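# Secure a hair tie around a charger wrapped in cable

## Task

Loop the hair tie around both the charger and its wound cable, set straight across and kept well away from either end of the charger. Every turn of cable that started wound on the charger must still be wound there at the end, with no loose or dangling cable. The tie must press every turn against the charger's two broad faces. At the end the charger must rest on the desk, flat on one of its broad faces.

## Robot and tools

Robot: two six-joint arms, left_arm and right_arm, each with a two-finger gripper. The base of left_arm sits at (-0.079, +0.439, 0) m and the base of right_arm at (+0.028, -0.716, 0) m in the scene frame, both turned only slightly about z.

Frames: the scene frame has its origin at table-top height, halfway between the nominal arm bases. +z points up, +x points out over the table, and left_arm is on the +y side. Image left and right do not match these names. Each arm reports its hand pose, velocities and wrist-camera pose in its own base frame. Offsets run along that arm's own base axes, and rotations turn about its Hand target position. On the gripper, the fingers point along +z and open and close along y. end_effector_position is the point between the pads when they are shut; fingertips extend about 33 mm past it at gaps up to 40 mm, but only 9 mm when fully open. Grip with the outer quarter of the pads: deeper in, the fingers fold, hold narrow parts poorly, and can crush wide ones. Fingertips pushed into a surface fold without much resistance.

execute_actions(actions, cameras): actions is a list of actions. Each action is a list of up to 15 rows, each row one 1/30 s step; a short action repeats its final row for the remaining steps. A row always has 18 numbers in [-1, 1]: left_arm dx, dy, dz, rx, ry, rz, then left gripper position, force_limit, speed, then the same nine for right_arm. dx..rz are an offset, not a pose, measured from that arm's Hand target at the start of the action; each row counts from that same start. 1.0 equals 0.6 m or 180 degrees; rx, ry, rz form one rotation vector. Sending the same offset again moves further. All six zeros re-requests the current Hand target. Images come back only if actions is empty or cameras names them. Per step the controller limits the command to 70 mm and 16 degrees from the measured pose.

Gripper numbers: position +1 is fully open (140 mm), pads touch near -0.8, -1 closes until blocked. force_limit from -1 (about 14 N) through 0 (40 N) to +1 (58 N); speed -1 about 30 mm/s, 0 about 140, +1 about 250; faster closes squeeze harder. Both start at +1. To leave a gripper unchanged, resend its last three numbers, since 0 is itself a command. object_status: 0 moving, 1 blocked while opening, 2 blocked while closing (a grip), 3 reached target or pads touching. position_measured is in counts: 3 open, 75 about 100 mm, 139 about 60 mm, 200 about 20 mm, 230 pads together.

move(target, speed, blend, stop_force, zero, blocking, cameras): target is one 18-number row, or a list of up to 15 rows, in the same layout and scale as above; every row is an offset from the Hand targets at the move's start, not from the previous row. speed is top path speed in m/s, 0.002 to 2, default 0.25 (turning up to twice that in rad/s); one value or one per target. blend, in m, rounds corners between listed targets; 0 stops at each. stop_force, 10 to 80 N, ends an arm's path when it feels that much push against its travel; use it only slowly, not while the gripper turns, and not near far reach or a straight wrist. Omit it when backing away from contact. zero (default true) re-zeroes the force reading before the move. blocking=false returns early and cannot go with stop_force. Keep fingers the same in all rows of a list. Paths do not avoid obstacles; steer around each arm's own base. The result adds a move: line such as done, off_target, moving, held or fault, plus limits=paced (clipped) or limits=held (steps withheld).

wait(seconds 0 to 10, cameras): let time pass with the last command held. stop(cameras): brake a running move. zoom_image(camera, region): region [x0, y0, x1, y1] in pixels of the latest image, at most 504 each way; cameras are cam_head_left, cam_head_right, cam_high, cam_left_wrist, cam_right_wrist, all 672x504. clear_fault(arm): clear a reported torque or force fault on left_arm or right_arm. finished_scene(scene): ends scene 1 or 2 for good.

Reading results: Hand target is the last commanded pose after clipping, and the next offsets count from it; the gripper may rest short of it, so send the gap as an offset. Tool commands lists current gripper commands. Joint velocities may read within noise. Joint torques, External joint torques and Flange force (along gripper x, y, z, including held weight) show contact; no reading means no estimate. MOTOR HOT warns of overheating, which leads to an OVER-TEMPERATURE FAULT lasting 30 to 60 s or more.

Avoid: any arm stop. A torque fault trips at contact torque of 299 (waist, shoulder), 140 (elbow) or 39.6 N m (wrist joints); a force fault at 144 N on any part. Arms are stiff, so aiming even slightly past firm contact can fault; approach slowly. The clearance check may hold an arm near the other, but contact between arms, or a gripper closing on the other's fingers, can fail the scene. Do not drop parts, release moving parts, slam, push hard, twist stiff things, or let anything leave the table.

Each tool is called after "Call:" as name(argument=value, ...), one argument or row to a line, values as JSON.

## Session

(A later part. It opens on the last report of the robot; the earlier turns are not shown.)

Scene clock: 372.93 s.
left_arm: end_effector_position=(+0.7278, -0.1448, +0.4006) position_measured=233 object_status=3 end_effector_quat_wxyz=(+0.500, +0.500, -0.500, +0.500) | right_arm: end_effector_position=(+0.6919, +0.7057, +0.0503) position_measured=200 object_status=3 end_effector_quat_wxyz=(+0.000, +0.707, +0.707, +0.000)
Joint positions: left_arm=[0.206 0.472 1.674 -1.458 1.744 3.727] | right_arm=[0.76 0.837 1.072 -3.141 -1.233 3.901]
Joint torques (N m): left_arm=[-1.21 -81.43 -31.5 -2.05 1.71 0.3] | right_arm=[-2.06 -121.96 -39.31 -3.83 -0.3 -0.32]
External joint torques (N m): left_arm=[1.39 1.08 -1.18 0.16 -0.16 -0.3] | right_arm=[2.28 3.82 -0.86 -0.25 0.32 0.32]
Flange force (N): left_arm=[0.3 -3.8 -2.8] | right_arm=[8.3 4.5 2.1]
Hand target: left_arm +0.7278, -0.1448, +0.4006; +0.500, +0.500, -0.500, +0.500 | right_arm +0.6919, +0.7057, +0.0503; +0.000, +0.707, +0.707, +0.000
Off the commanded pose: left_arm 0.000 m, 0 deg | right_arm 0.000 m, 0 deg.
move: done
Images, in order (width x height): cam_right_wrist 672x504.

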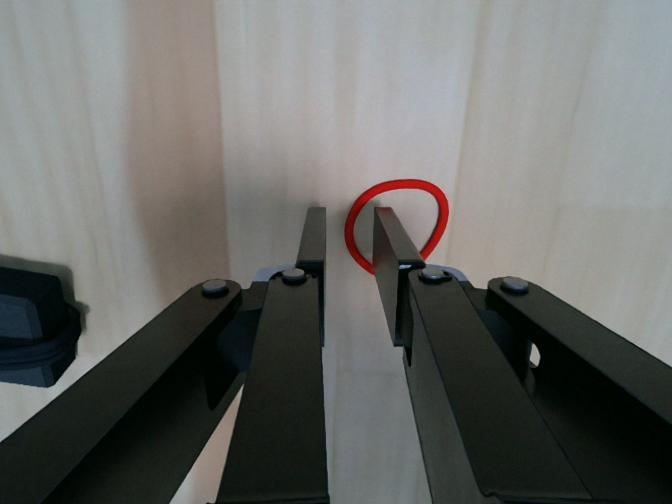

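Call:
move(
  target=[0, 0, 0, 0, 0, 0, -1, 0, 0, 0, -0.0017, -0.0247, 0, 0, 0, -0.56, -1, 0],
  speed=0.05,
  cameras=["cam_right_wrist"],
)

Call:
zoom_image(
  camera="cam_right_wrist",
  region=[270, 140, 470, 300],
)

Scene clock: 380.80 s.
left_arm: end_effector_position=(+0.7278, -0.1448, +0.4006) position_measured=233 object_status=3 end_effector_quat_wxyz=(+0.500, +0.500, -0.500, +0.500) | right_arm: end_effector_position=(+0.6919, +0.7047, +0.0355) position_measured=200 object_status=3 end_effector_quat_wxyz=(+0.000, +0.707, +0.707, +0.000)
Joint positions: left_arm=[0.206 0.472 1.674 -1.458 1.744 3.727] | right_arm=[0.759 0.845 1.085 -3.141 -1.212 3.9]
Joint torques (N m): left_arm=[-1.42 -81.25 -31.39 -2.08 1.68 0.37] | right_arm=[-2.04 -122.17 -39.12 -3.81 -0.29 -0.33]
External joint torques (N m): left_arm=[1.65 0.51 -1.37 0.2 -0.12 -0.37] | right_arm=[2.21 3.65 -0.85 -0.26 0.32 0.33]
Flange force (N): left_arm=[1.1 -3.4 -3.1] | right_arm=[7.9 4.2 2.2]
Hand target: left_arm +0.7278, -0.1448, +0.4006; +0.500, +0.500, -0.500, +0.500 | right_arm +0.6919, +0.7047, +0.0355; +0.000, +0.707, +0.707, +0.000
Off the commanded pose: left_arm 0.000 m, 0 deg | right_arm 0.000 m, 0 deg.
move: done
Images, in order (width x height): cam_right_wrist 672x504.

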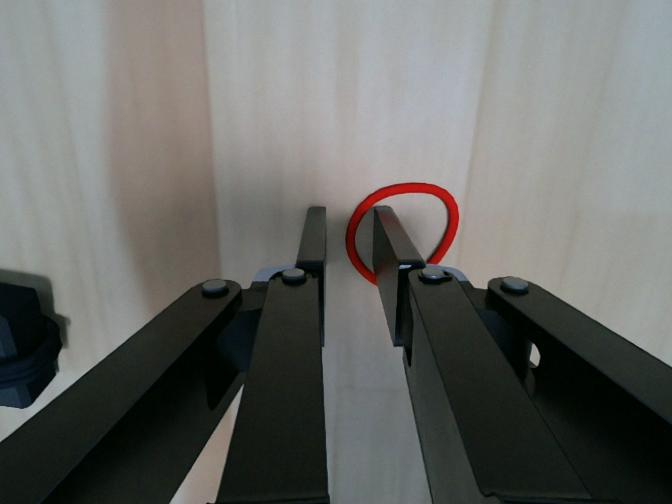

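Scaled by 2.520.

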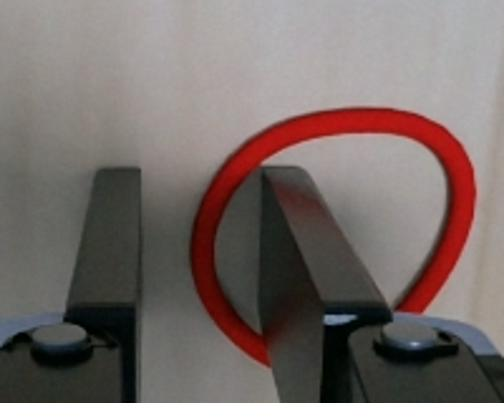

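Call:
move(
  target=[0, 0, 0, 0, 0, 0, -1, 0, 0, 0, 0, 0, 0, 0, 0, -1, -1, -1],
  cameras=["cam_right_wrist"],
)

Call:
zoom_image(
  camera="cam_right_wrist",
  region=[270, 140, 470, 300],
)

Scene clock: 385.17 s.
left_arm: end_effector_position=(+0.7278, -0.1448, +0.4006) position_measured=233 object_status=3 end_effector_quat_wxyz=(+0.500, +0.500, -0.500, +0.500) | right_arm: end_effector_position=(+0.6920, +0.7047, +0.0355) position_measured=225 object_status=0 end_effector_quat_wxyz=(+0.000, +0.707, +0.707, +0.000)
Joint positions: left_arm=[0.206 0.472 1.674 -1.458 1.744 3.727] | right_arm=[0.759 0.845 1.085 -3.141 -1.212 3.9]
Joint torques (N m): left_arm=[-1.47 -81.57 -31.46 -2.08 1.73 0.29] | right_arm=[-1.21 -119.26 -37.17 -3.54 -0.58 -0.29]
External joint torques (N m): left_arm=[1.18 1.51 -1.17 0.17 -0.18 -0.29] | right_arm=[1.26 1.22 -2.5 -0.5 0.59 0.29]
Flange force (N): left_arm=[-0.1 -4.4 -2.6] | right_arm=[7.7 5.4 -0.2]
Hand target: left_arm +0.7278, -0.1448, +0.4006; +0.500, +0.500, -0.500, +0.500 | right_arm +0.6919, +0.7047, +0.0355; +0.000, +0.707, +0.707, +0.000
Off the commanded pose: left_arm 0.000 m, 0 deg | right_arm 0.000 m, 0 deg.
move: done
Images, in order (width x height): cam_right_wrist 672x504.

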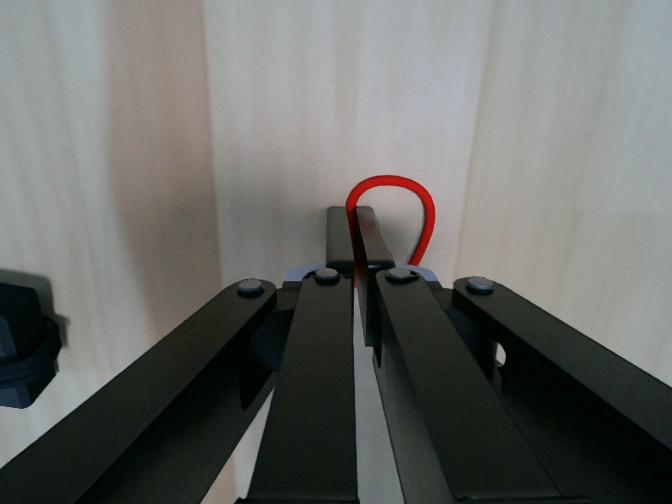

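Scaled by 2.520.

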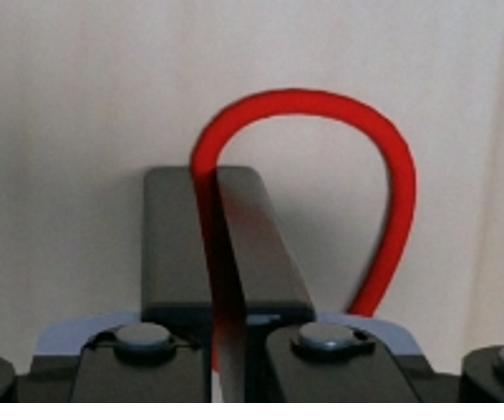

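Call:
move(
  target=[0, 0, 0, 0, 0, 0, -1, 0, 0, 0, 0, 0.1, 0, 0, 0, -1, -1, -1],
  speed=0.06,
  cameras=["cam_right_wrist", "cam_head_left"],
)

Call:
zoom_image(
  camera="cam_right_wrist",
  region=[270, 140, 470, 300],
)

Call:
zoom_image(
  camera="cam_head_left",
  region=[320, 180, 420, 280],
)

Scene clock: 391.37 s.
left_arm: end_effector_position=(+0.7278, -0.1448, +0.4006) position_measured=233 object_status=3 end_effector_quat_wxyz=(+0.500, +0.500, -0.500, +0.500) | right_arm: end_effector_position=(+0.6919, +0.7047, +0.0955) position_measured=225 object_status=2 end_effector_quat_wxyz=(+0.000, +0.707, +0.707, +0.000)
Joint positions: left_arm=[0.206 0.472 1.674 -1.458 1.744 3.727] | right_arm=[0.759 0.81 1.036 -3.141 -1.295 3.9]
Joint torques (N m): left_arm=[-1.28 -81.43 -31.43 -2.09 1.72 0.34] | right_arm=[-1.93 -120.78 -40.2 -3.92 -0.35 -0.28]
External joint torques (N m): left_arm=[0.71 1.21 -1.26 0.16 -0.17 -0.34] | right_arm=[1.51 4.02 -0.71 -0.26 0.38 0.28]
Flange force (N): left_arm=[0.3 -4.3 -2.0] | right_arm=[7.8 5.1 1.9]
Hand target: left_arm +0.7278, -0.1448, +0.4006; +0.500, +0.500, -0.500, +0.500 | right_arm +0.6919, +0.7047, +0.0955; +0.000, +0.707, +0.707, +0.000
Off the commanded pose: left_arm 0.000 m, 0 deg | right_arm 0.000 m, 0 deg.
move: done
Images, in order (width x height): cam_head_left 672x504, cam_right_wrist 672x504.

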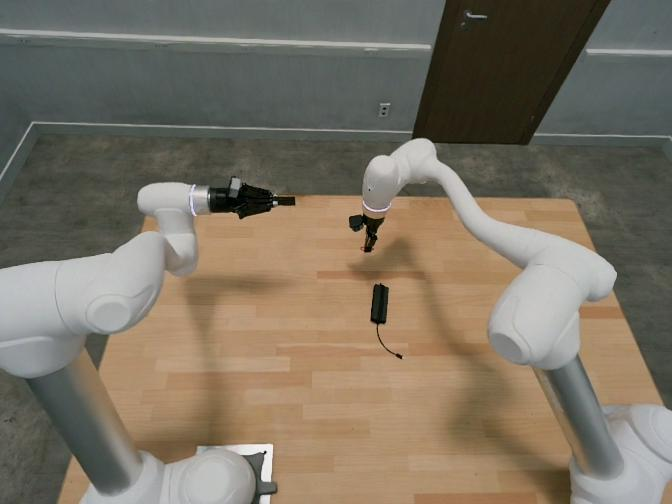

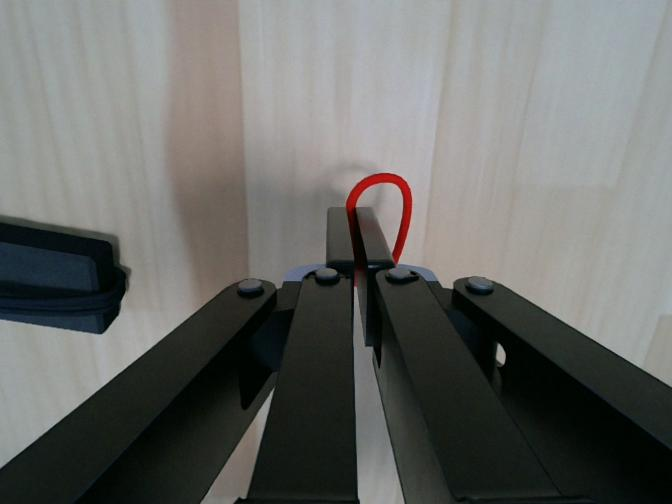

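Scaled by 2.520.

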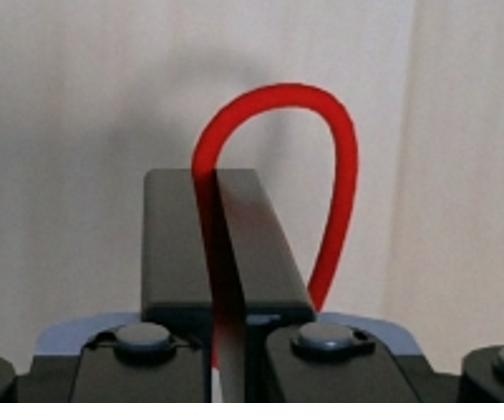

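Scaled by 5.040.

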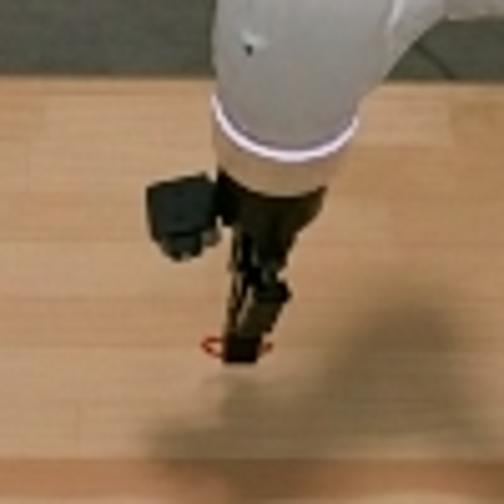

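Call:
move(
  target=[0, 0, 0, 0, 0, 0, -1, 0, 0, -0.133, -0.147, 0.424, 0.5, 0, 0, -1, -1, -1],
  speed=0.25,
  cameras=["all"],
)

Call:
zoom_image(
  camera="cam_right_wrist",
  region=[270, 140, 470, 300],
)

Call:
zoom_image(
  camera="cam_high",
  region=[260, 120, 400, 220],
)

Scene clock: 407.30 s.
left_arm: end_effector_position=(+0.7278, -0.1448, +0.4006) position_measured=233 object_status=3 end_effector_quat_wxyz=(+0.500, +0.500, -0.500, +0.500) | right_arm: end_effector_position=(+0.6122, +0.6165, +0.3499) position_measured=225 object_status=2 end_effector_quat_wxyz=(+0.500, -0.500, -0.500, -0.500)
Joint positions: left_arm=[0.206 0.472 1.674 -1.458 1.744 3.727] | right_arm=[0.383 0.422 1.869 -1.311 -1.286 2.384]
Joint torques (N m): left_arm=[-1 -81.85 -31.6 -2.09 1.64 0.36] | right_arm=[-1.95 -75.33 -29.83 3.31 -2.18 -0.29]
External joint torques (N m): left_arm=[0.54 1.61 -1.08 0.17 -0.09 -0.36] | right_arm=[1.81 1.68 -0.59 -0.5 0.24 0.28]
Flange force (N): left_arm=[-0.1 -4.5 -1.9] | right_arm=[-0.7 2.5 3.7]
Hand target: left_arm +0.7278, -0.1448, +0.4006; +0.500, +0.500, -0.500, +0.500 | right_arm +0.6121, +0.6165, +0.3499; +0.500, -0.500, -0.500, -0.500
Off the commanded pose: left_arm 0.000 m, 0 deg | right_arm 0.000 m, 0 deg.
move: done

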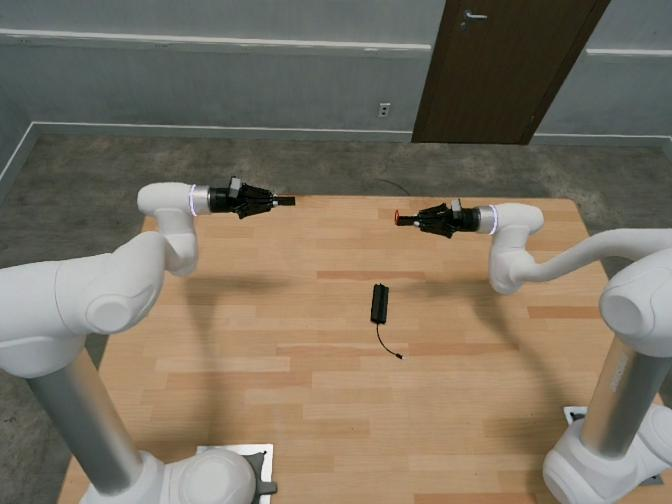

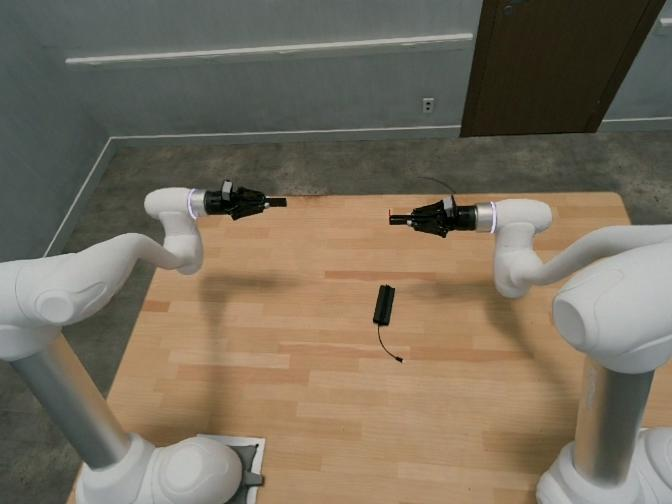

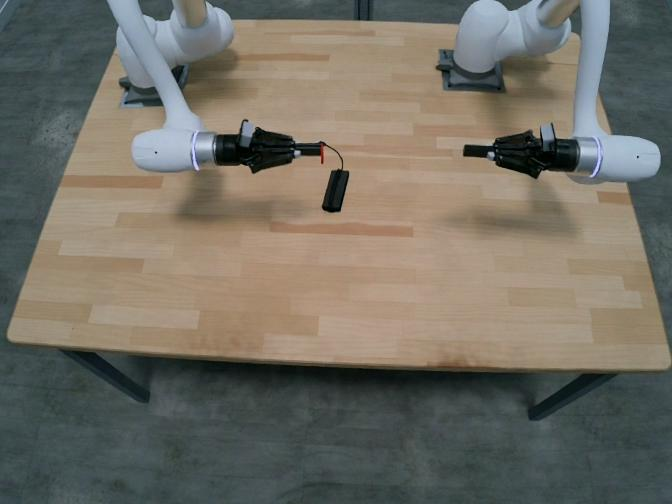

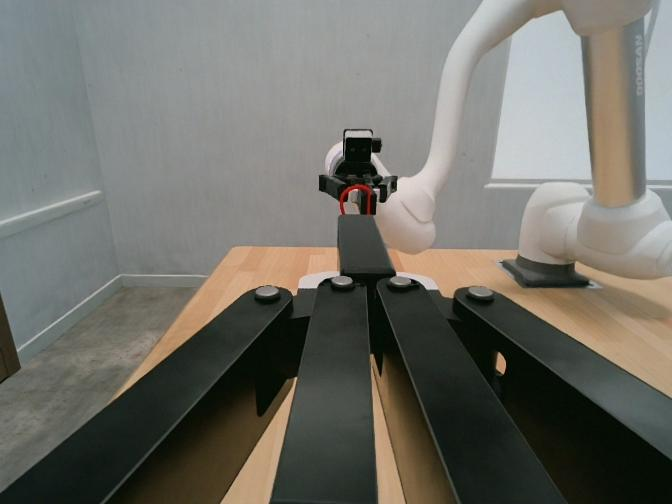

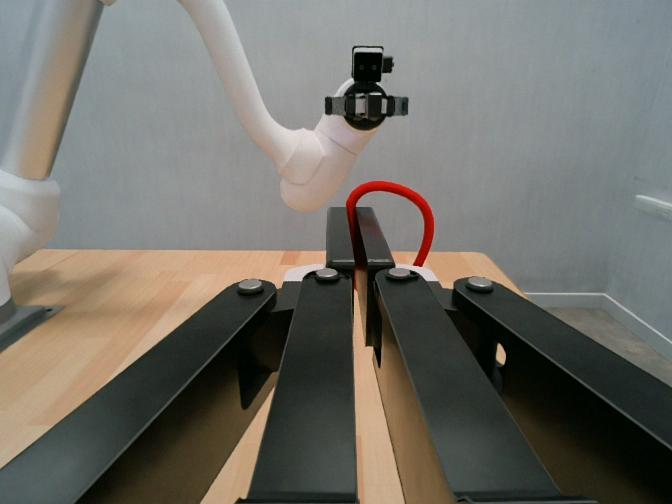

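Scaled by 2.520.

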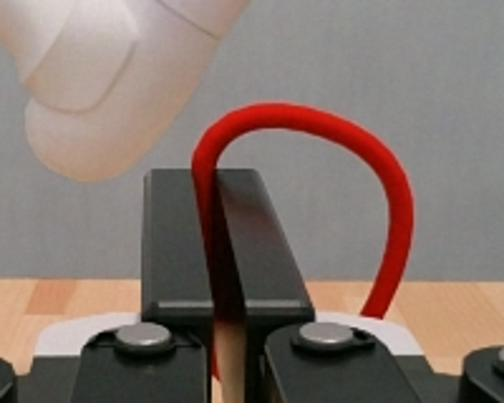

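Scaled by 3.600.

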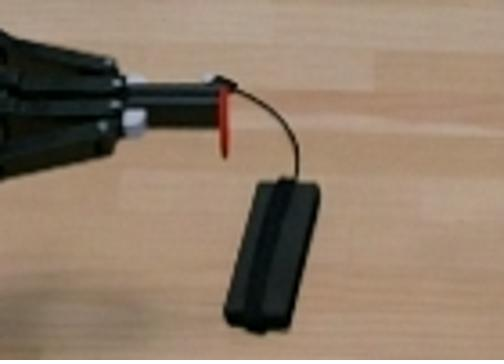

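Call:
move(
  target=[-0.0205, -0.4857, -0.0843, 0, 0, 0, -1, 0, 0, 0, 0, 0, 0, 0, 0, -1, -1, -1],
  speed=0.15,
  cameras=["all"],
)

Call:
zoom_image(
  camera="cam_left_wrist",
  region=[270, 140, 470, 300],
)

Call:
zoom_image(
  camera="cam_high",
  region=[240, 110, 400, 200],
)

Call:
zoom_image(
  camera="cam_head_left",
  region=[340, 170, 460, 260],
)

Call:
zoom_image(
  camera="cam_right_wrist",
  region=[270, 100, 470, 300],
)

Scene clock: 423.53 s.
left_arm: end_effector_position=(+0.7155, -0.4362, +0.3500) position_measured=233 object_status=3 end_effector_quat_wxyz=(+0.500, +0.500, -0.500, +0.500) | right_arm: end_effector_position=(+0.6121, +0.6165, +0.3499) position_measured=225 object_status=2 end_effector_quat_wxyz=(+0.500, -0.500, -0.500, -0.500)
Joint positions: left_arm=[-0.192 0.483 1.769 -1.693 1.423 3.831] | right_arm=[0.383 0.422 1.869 -1.311 -1.287 2.384]
Joint torques (N m): left_arm=[-0.93 -80.74 -29.55 -2.77 1.92 0.33] | right_arm=[-2.23 -75.34 -29.86 3.25 -2.25 -0.32]
External joint torques (N m): left_arm=[1.29 1.28 -1.25 0.23 -0.14 -0.34] | right_arm=[1.95 2.29 -0.35 -0.46 0.32 0.32]
Flange force (N): left_arm=[0.0 -4.9 -1.2] | right_arm=[-1.4 2.7 4.2]
Hand target: left_arm +0.7155, -0.4362, +0.3500; +0.500, +0.500, -0.500, +0.500 | right_arm +0.6121, +0.6165, +0.3499; +0.500, -0.500, -0.500, -0.500
Off the commanded pose: left_arm 0.000 m, 0 deg | right_arm 0.000 m, 0 deg.
move: done

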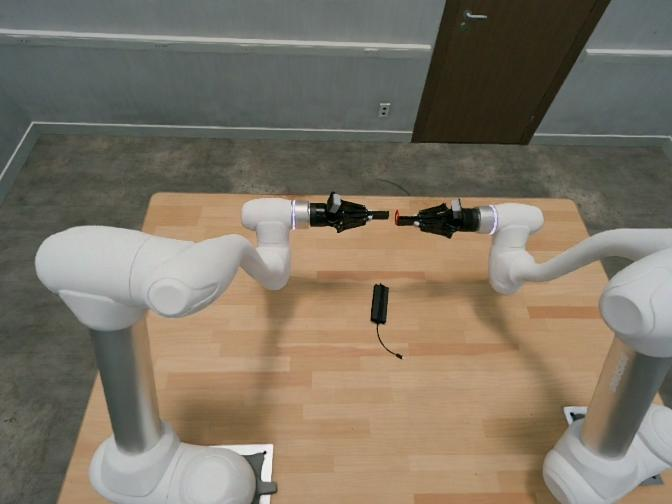

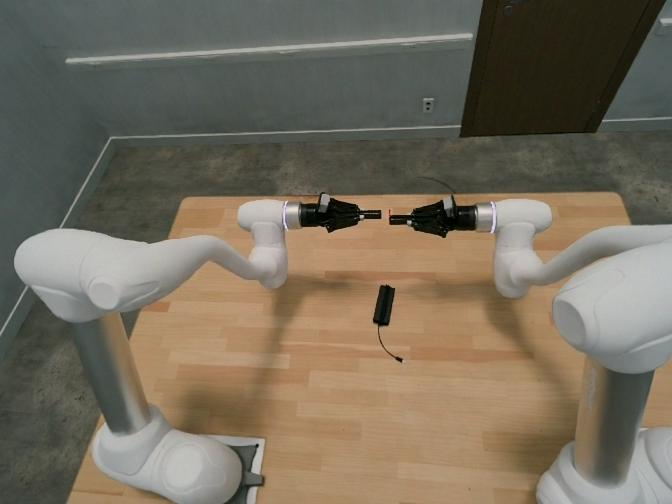

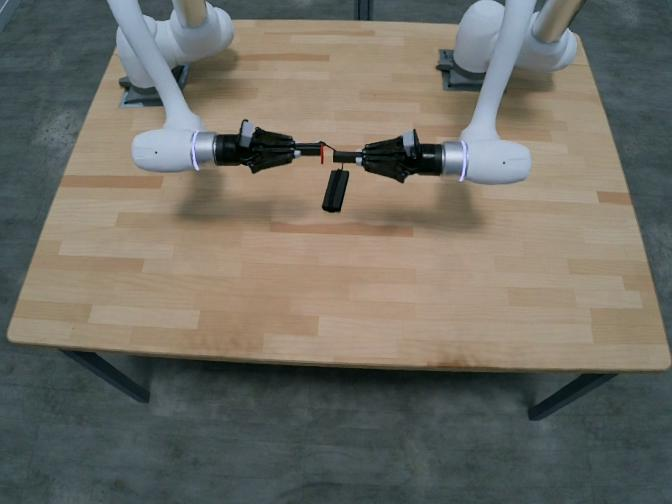

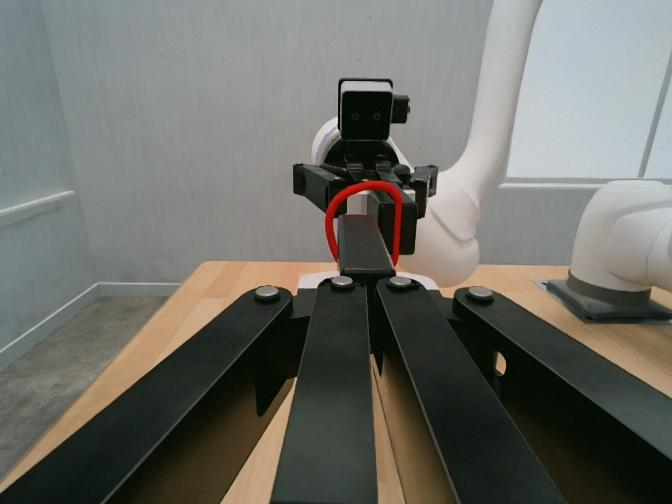

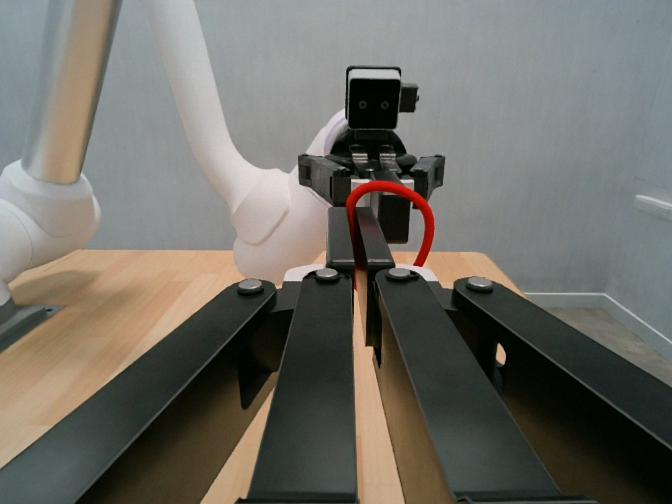

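Scaled by 2.520.

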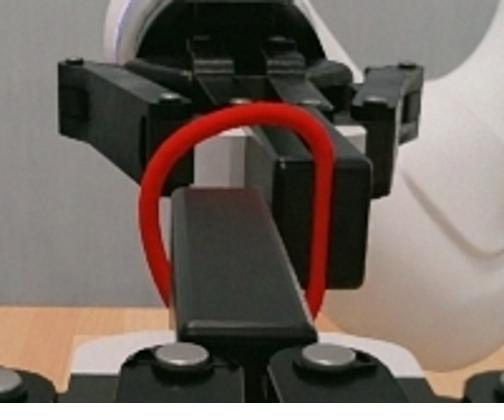

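Scaled by 3.150.

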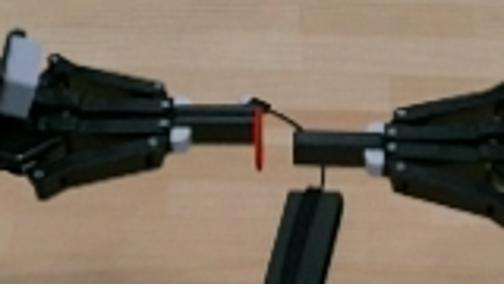

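Scaled by 4.200.

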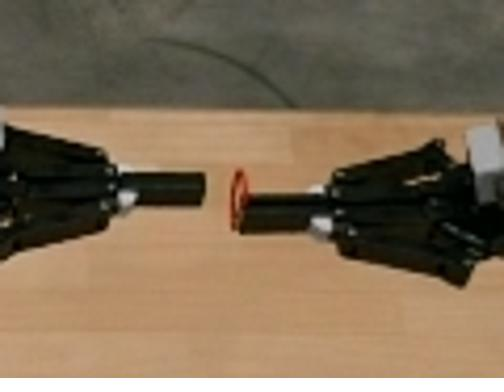

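Scaled by 2.520.

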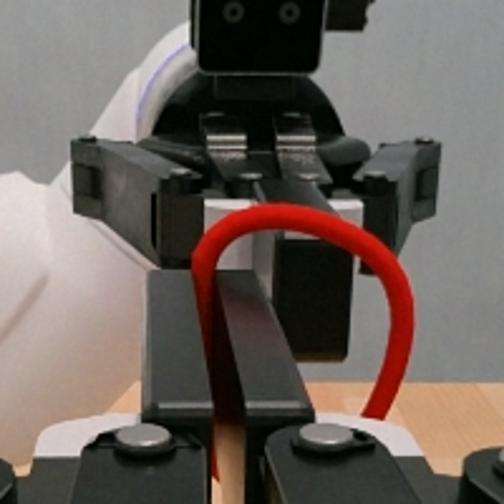

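Call:
move(
  target=[-0.0031, -0.0367, -0.0042, 0, 0, 0, -1, 0, 0, 0, 0, 0, 0, 0, 0, -1, -1, -1],
  speed=0.04,
  cameras=["cam_left_wrist", "cam_right_wrist"],
)

Call:
zoom_image(
  camera="cam_left_wrist",
  region=[270, 140, 470, 300],
)

Call:
zoom_image(
  camera="cam_right_wrist",
  region=[270, 100, 470, 300],
)

Scene clock: 443.90 s.
left_arm: end_effector_position=(+0.7136, -0.4582, +0.3475) position_measured=233 object_status=3 end_effector_quat_wxyz=(+0.500, +0.500, -0.500, +0.500) | right_arm: end_effector_position=(+0.6121, +0.6165, +0.3499) position_measured=225 object_status=2 end_effector_quat_wxyz=(+0.500, -0.500, -0.500, -0.500)
Joint positions: left_arm=[-0.222 0.488 1.767 -1.713 1.4 3.837] | right_arm=[0.383 0.422 1.869 -1.311 -1.287 2.384]
Joint torques (N m): left_arm=[-1.44 -81.09 -29.78 -2.78 1.99 0.34] | right_arm=[-2.23 -75.17 -29.72 3.27 -2.24 -0.31]
External joint torques (N m): left_arm=[1.5 1.22 -1.04 0.17 -0.19 -0.34] | right_arm=[2.26 1.88 -0.54 -0.46 0.3 0.31]
Flange force (N): left_arm=[0.0 -4.5 -1.3] | right_arm=[-0.9 2.4 4.5]
Hand target: left_arm +0.7136, -0.4582, +0.3475; +0.500, +0.500, -0.500, +0.500 | right_arm +0.6121, +0.6165, +0.3499; +0.500, -0.500, -0.500, -0.500
Off the commanded pose: left_arm 0.000 m, 0 deg | right_arm 0.000 m, 0 deg.
move: done
Images, in order (width x height): cam_left_wrist 672x504, cam_right_wrist 672x504.

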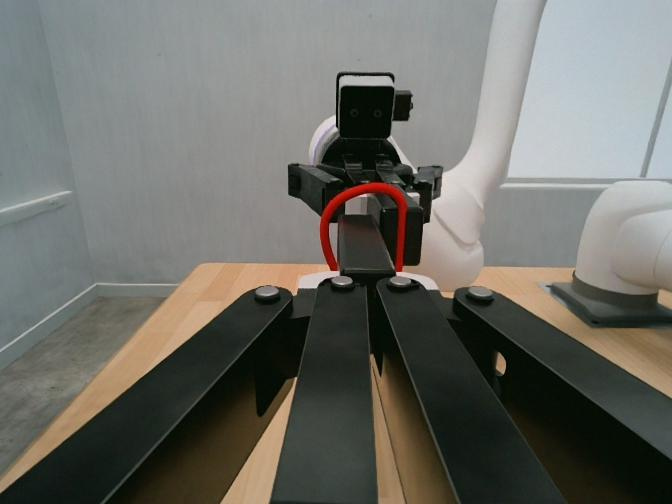

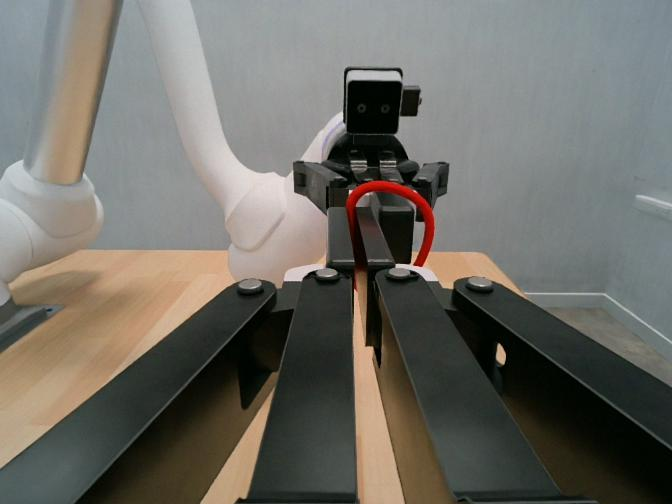

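Scaled by 2.520.

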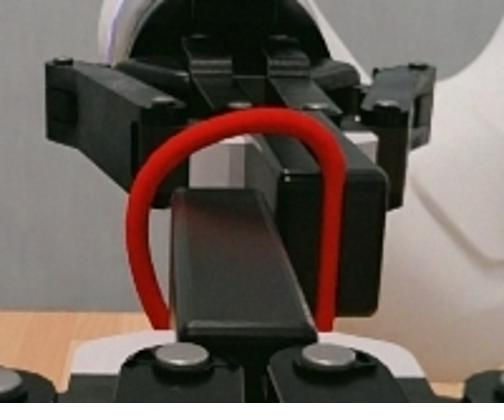

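Scaled by 2.520.

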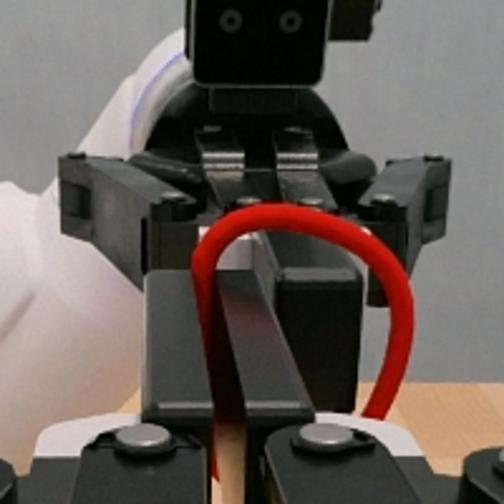

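Call:
move(
  target=[0.0014, -0.03, 0, 0, 0, 0, -1, 0, 0, 0, 0, 0, 0, 0, 0, -1, -1, -1],
  speed=0.03,
  cameras=["cam_left_wrist", "cam_right_wrist", "cam_high", "cam_head_left"],
)

Call:
zoom_image(
  camera="cam_left_wrist",
  region=[270, 140, 470, 300],
)

Call:
zoom_image(
  camera="cam_right_wrist",
  region=[270, 100, 470, 300],
)

Call:
zoom_image(
  camera="cam_high",
  region=[270, 120, 390, 190],
)

Call:
zoom_image(
  camera="cam_head_left",
  region=[340, 180, 440, 250],
)

Scene clock: 454.83 s.
left_arm: end_effector_position=(+0.7144, -0.4762, +0.3475) position_measured=233 object_status=3 end_effector_quat_wxyz=(+0.500, +0.500, -0.500, +0.500) | right_arm: end_effector_position=(+0.6121, +0.6165, +0.3499) position_measured=225 object_status=2 end_effector_quat_wxyz=(+0.500, -0.500, -0.500, -0.500)
Joint positions: left_arm=[-0.246 0.493 1.758 -1.728 1.381 3.836] | right_arm=[0.383 0.422 1.869 -1.311 -1.287 2.384]
Joint torques (N m): left_arm=[-1.29 -81.71 -29.75 -2.83 1.95 0.3] | right_arm=[-2.13 -75.31 -29.78 3.25 -2.26 -0.29]
External joint torques (N m): left_arm=[1.38 1.01 -1.26 0.18 -0.14 -0.29] | right_arm=[2.18 2.31 -0.47 -0.44 0.33 0.28]
Flange force (N): left_arm=[0.2 -4.7 -1.0] | right_arm=[-1.5 2.8 4.6]
Hand target: left_arm +0.7144, -0.4762, +0.3475; +0.500, +0.500, -0.500, +0.500 | right_arm +0.6121, +0.6165, +0.3499; +0.500, -0.500, -0.500, -0.500
Off the commanded pose: left_arm 0.000 m, 0 deg | right_arm 0.000 m, 0 deg.
move: done
Images, in order (width x height): cam_head_left 672x504, cam_high 672x504, cam_left_wrist 672x504, cam_right_wrist 672x504.

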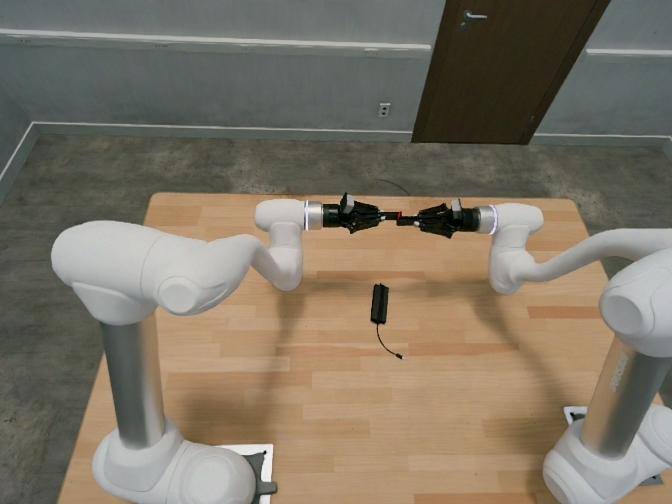

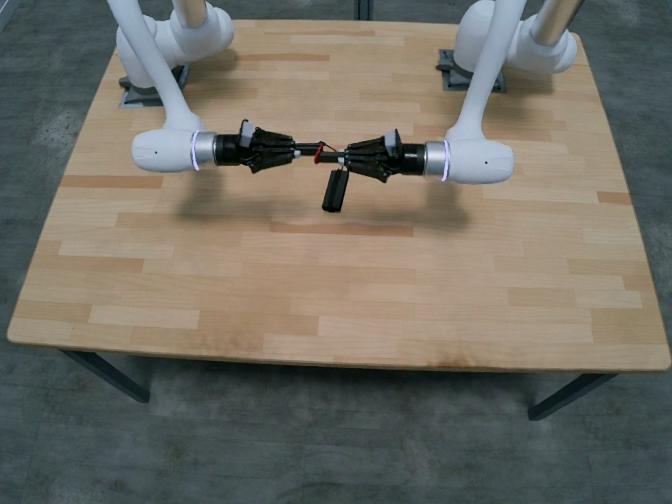

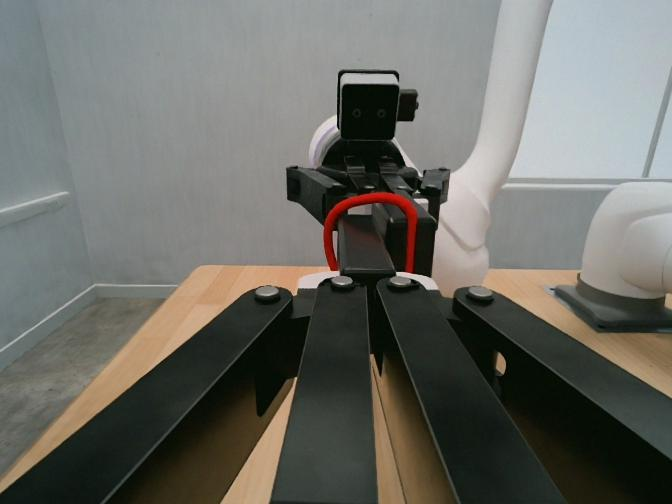

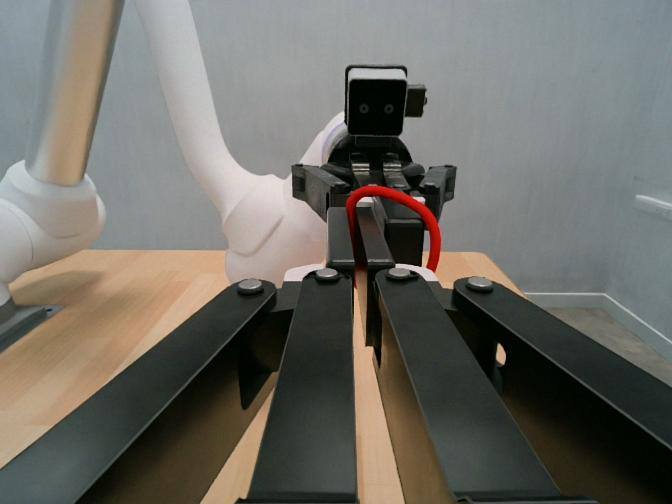

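Scaled by 2.520.

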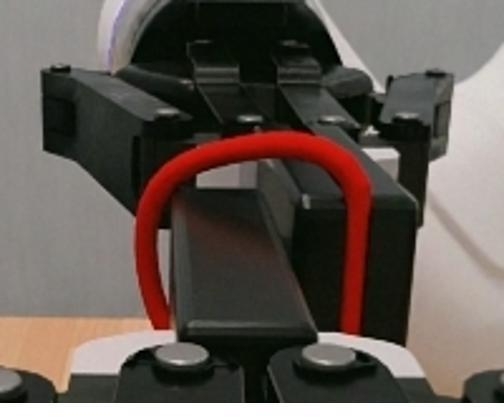

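Scaled by 2.520.

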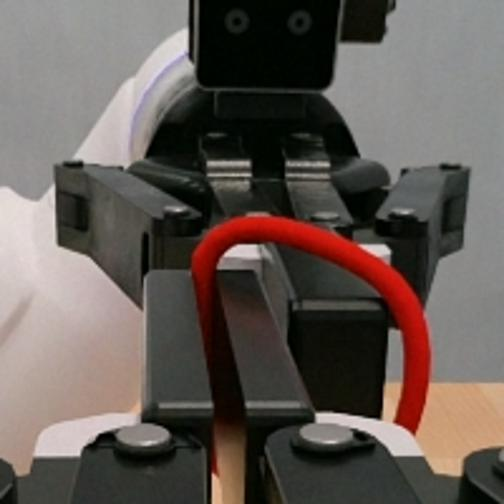

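Scaled by 4.200.

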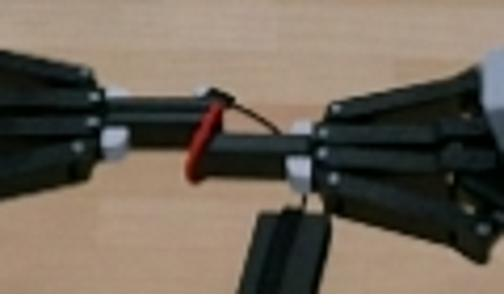

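Scaled by 5.040.

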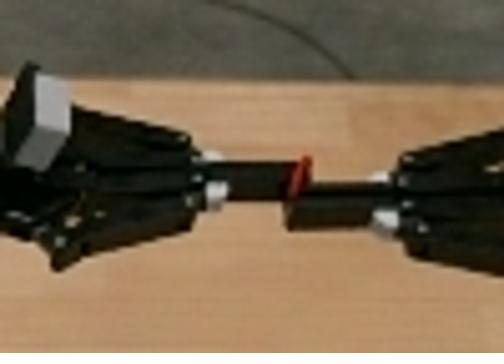

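Call:
move(
  target=[0, 0.025, 0.0058, 0, 0, 0, -1, 0, 0, 0, 0, 0, 0, 0, 0, -1, -1, -1],
  speed=0.04,
  cameras=["cam_left_wrist", "cam_right_wrist", "cam_high", "cam_head_left"],
)

Call:
zoom_image(
  camera="cam_left_wrist",
  region=[270, 140, 470, 300],
)

Call:
zoom_image(
  camera="cam_right_wrist",
  region=[270, 100, 470, 300],
)

Call:
zoom_image(
  camera="cam_high",
  region=[270, 120, 390, 190],
)

Scene clock: 472.23 s.
left_arm: end_effector_position=(+0.7144, -0.4613, +0.3510) position_measured=233 object_status=3 end_effector_quat_wxyz=(+0.500, +0.500, -0.500, +0.500) | right_arm: end_effector_position=(+0.6121, +0.6165, +0.3499) position_measured=225 object_status=2 end_effector_quat_wxyz=(+0.500, -0.500, -0.500, -0.500)
Joint positions: left_arm=[-0.226 0.486 1.762 -1.714 1.396 3.831] | right_arm=[0.383 0.422 1.869 -1.311 -1.287 2.384]
Joint torques (N m): left_arm=[-1.33 -81.38 -29.81 -2.85 1.94 0.28] | right_arm=[-1.97 -75.29 -29.81 3.25 -2.24 -0.31]
External joint torques (N m): left_arm=[1.39 1.42 -1.23 0.22 -0.16 -0.28] | right_arm=[1.88 1.92 -0.6 -0.44 0.31 0.31]
Flange force (N): left_arm=[-0.2 -5.1 -1.1] | right_arm=[-0.9 2.7 4.1]
Hand target: left_arm +0.7144, -0.4612, +0.3510; +0.500, +0.500, -0.500, +0.500 | right_arm +0.6121, +0.6165, +0.3499; +0.500, -0.500, -0.500, -0.500
Off the commanded pose: left_arm 0.000 m, 0 deg | right_arm 0.000 m, 0 deg.
move: done
Images, in order (width x height): cam_head_left 672x504, cam_high 672x504, cam_left_wrist 672x504, cam_right_wrist 672x504.

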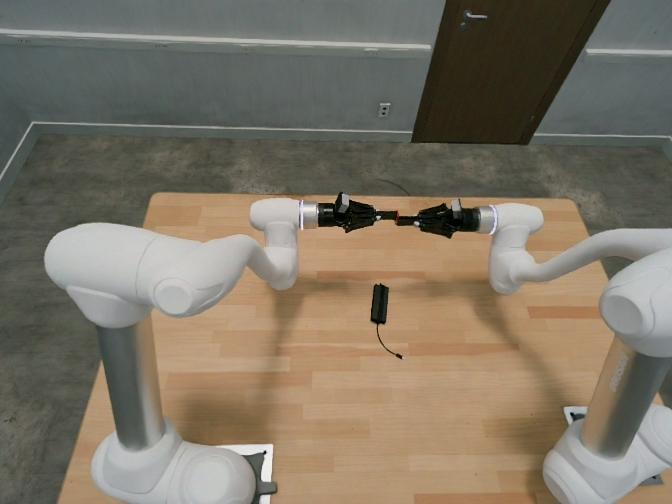

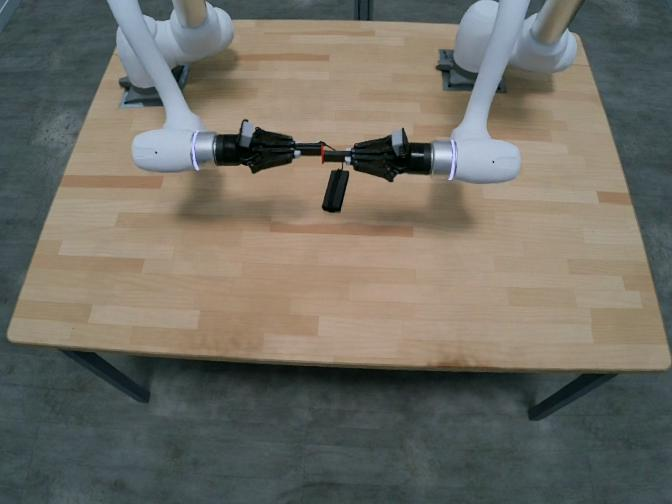

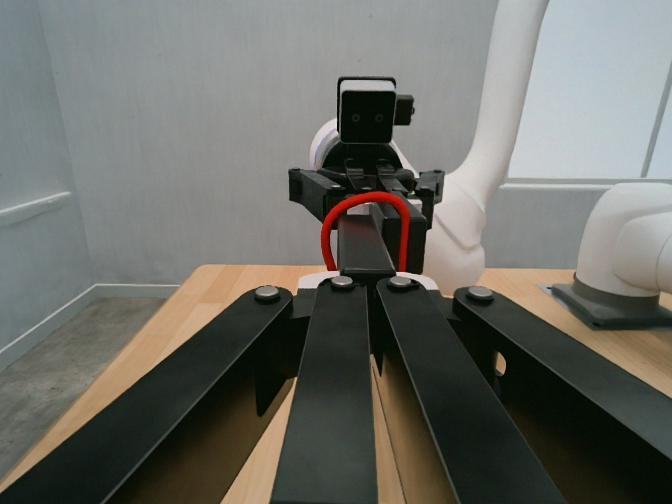

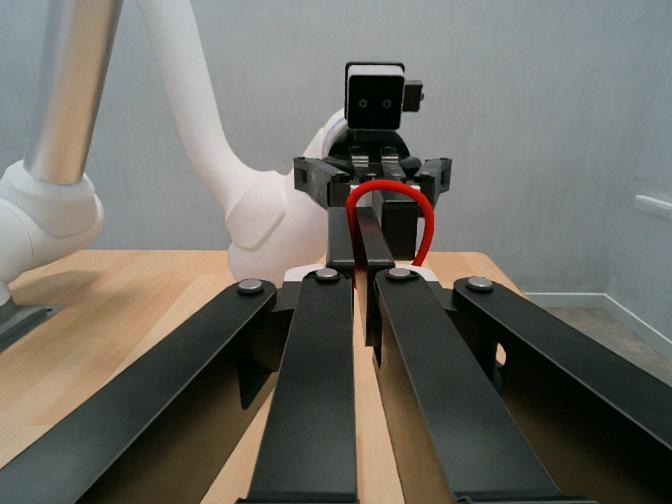

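Scaled by 2.520.

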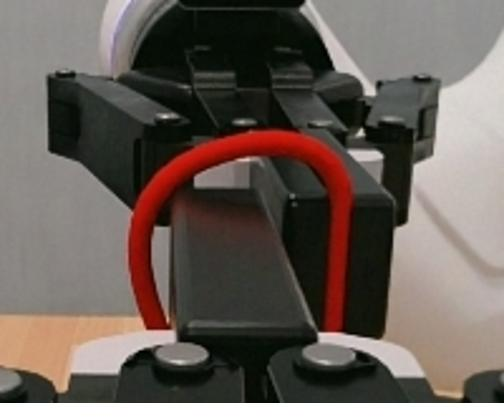

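Scaled by 2.520.

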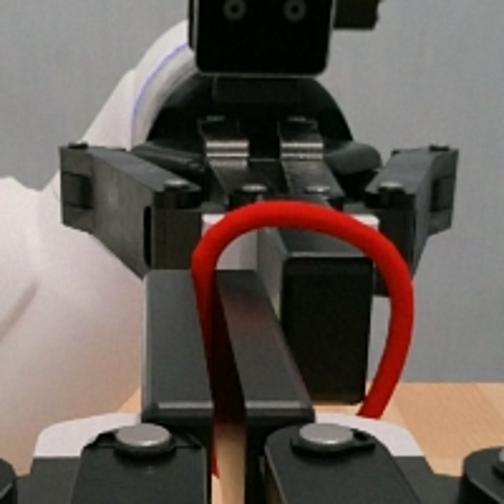

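Scaled by 4.200.

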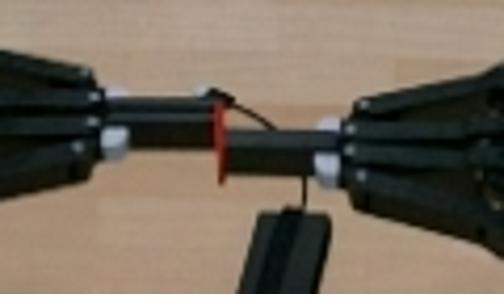

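Call:
move(
  target=[-0.0052, 0.0083, -0.0005, 0, 0, 0.0076, -1, 0, 0, 0, 0, 0, 0, 0, 0, -1, -1, -1],
  speed=0.03,
  cameras=["cam_left_wrist", "cam_right_wrist"],
)

Call:
zoom_image(
  camera="cam_left_wrist",
  region=[290, 160, 450, 290],
)

Call:
zoom_image(
  camera="cam_right_wrist",
  region=[310, 160, 470, 290],
)

Scene clock: 514.17 s.
left_arm: end_effector_position=(+0.7113, -0.4563, +0.3507) position_measured=233 object_status=3 end_effector_quat_wxyz=(+0.494, +0.506, -0.494, +0.506) | right_arm: end_effector_position=(+0.6121, +0.6165, +0.3499) position_measured=225 object_status=2 end_effector_quat_wxyz=(+0.500, -0.500, -0.500, -0.500)
Joint positions: left_arm=[-0.223 0.471 1.787 -1.73 1.382 3.844] | right_arm=[0.383 0.422 1.869 -1.311 -1.287 2.384]
Joint torques (N m): left_arm=[-1.18 -79.39 -29.69 -2.81 1.95 0.35] | right_arm=[-2.02 -75.46 -29.8 3.26 -2.24 -0.29]
External joint torques (N m): left_arm=[1.27 1.03 -1.13 0.18 -0.13 -0.36] | right_arm=[1.89 2.42 -0.43 -0.46 0.31 0.29]
Flange force (N): left_arm=[0.3 -4.4 -1.0] | right_arm=[-1.6 3.0 4.2]
Hand target: left_arm +0.7113, -0.4563, +0.3507; +0.494, +0.506, -0.494, +0.506 | right_arm +0.6121, +0.6165, +0.3499; +0.500, -0.500, -0.500, -0.500
Off the commanded pose: left_arm 0.000 m, 0 deg | right_arm 0.000 m, 0 deg.
move: done
Images, in order (width x height): cam_left_wrist 672x504, cam_right_wrist 672x504.

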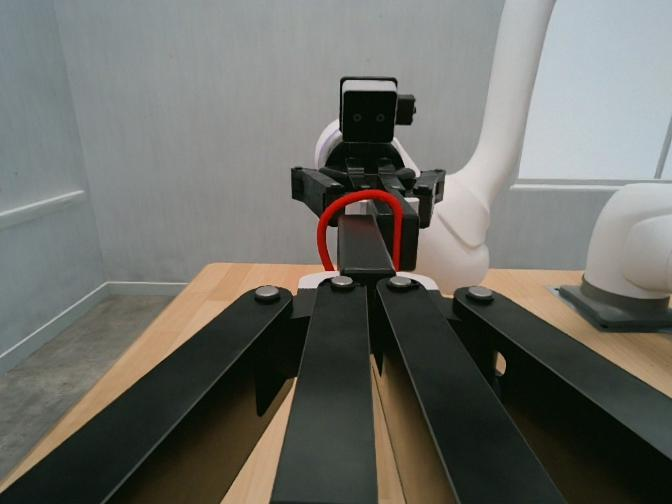

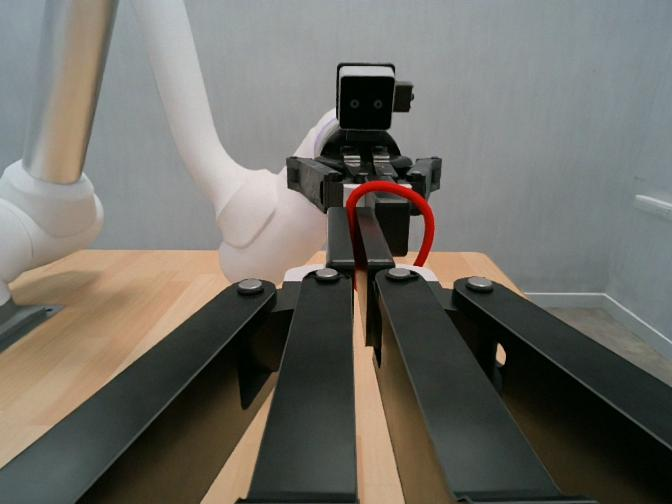

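Scaled by 3.150.

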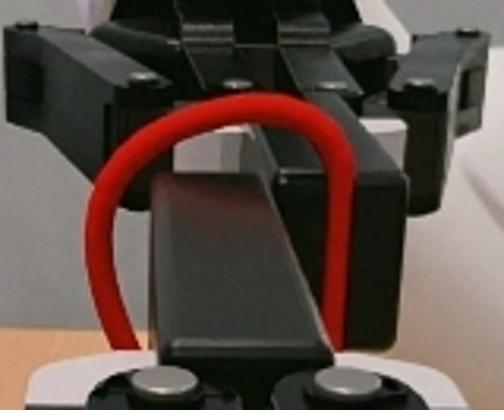

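Scaled by 3.150.

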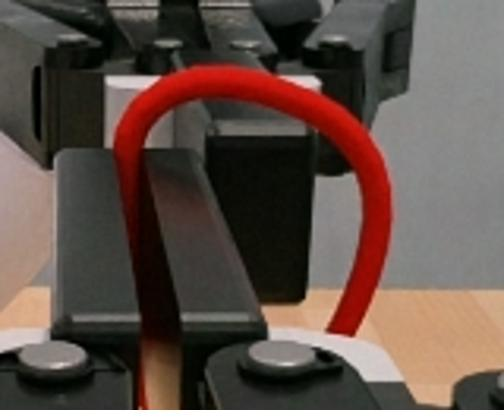

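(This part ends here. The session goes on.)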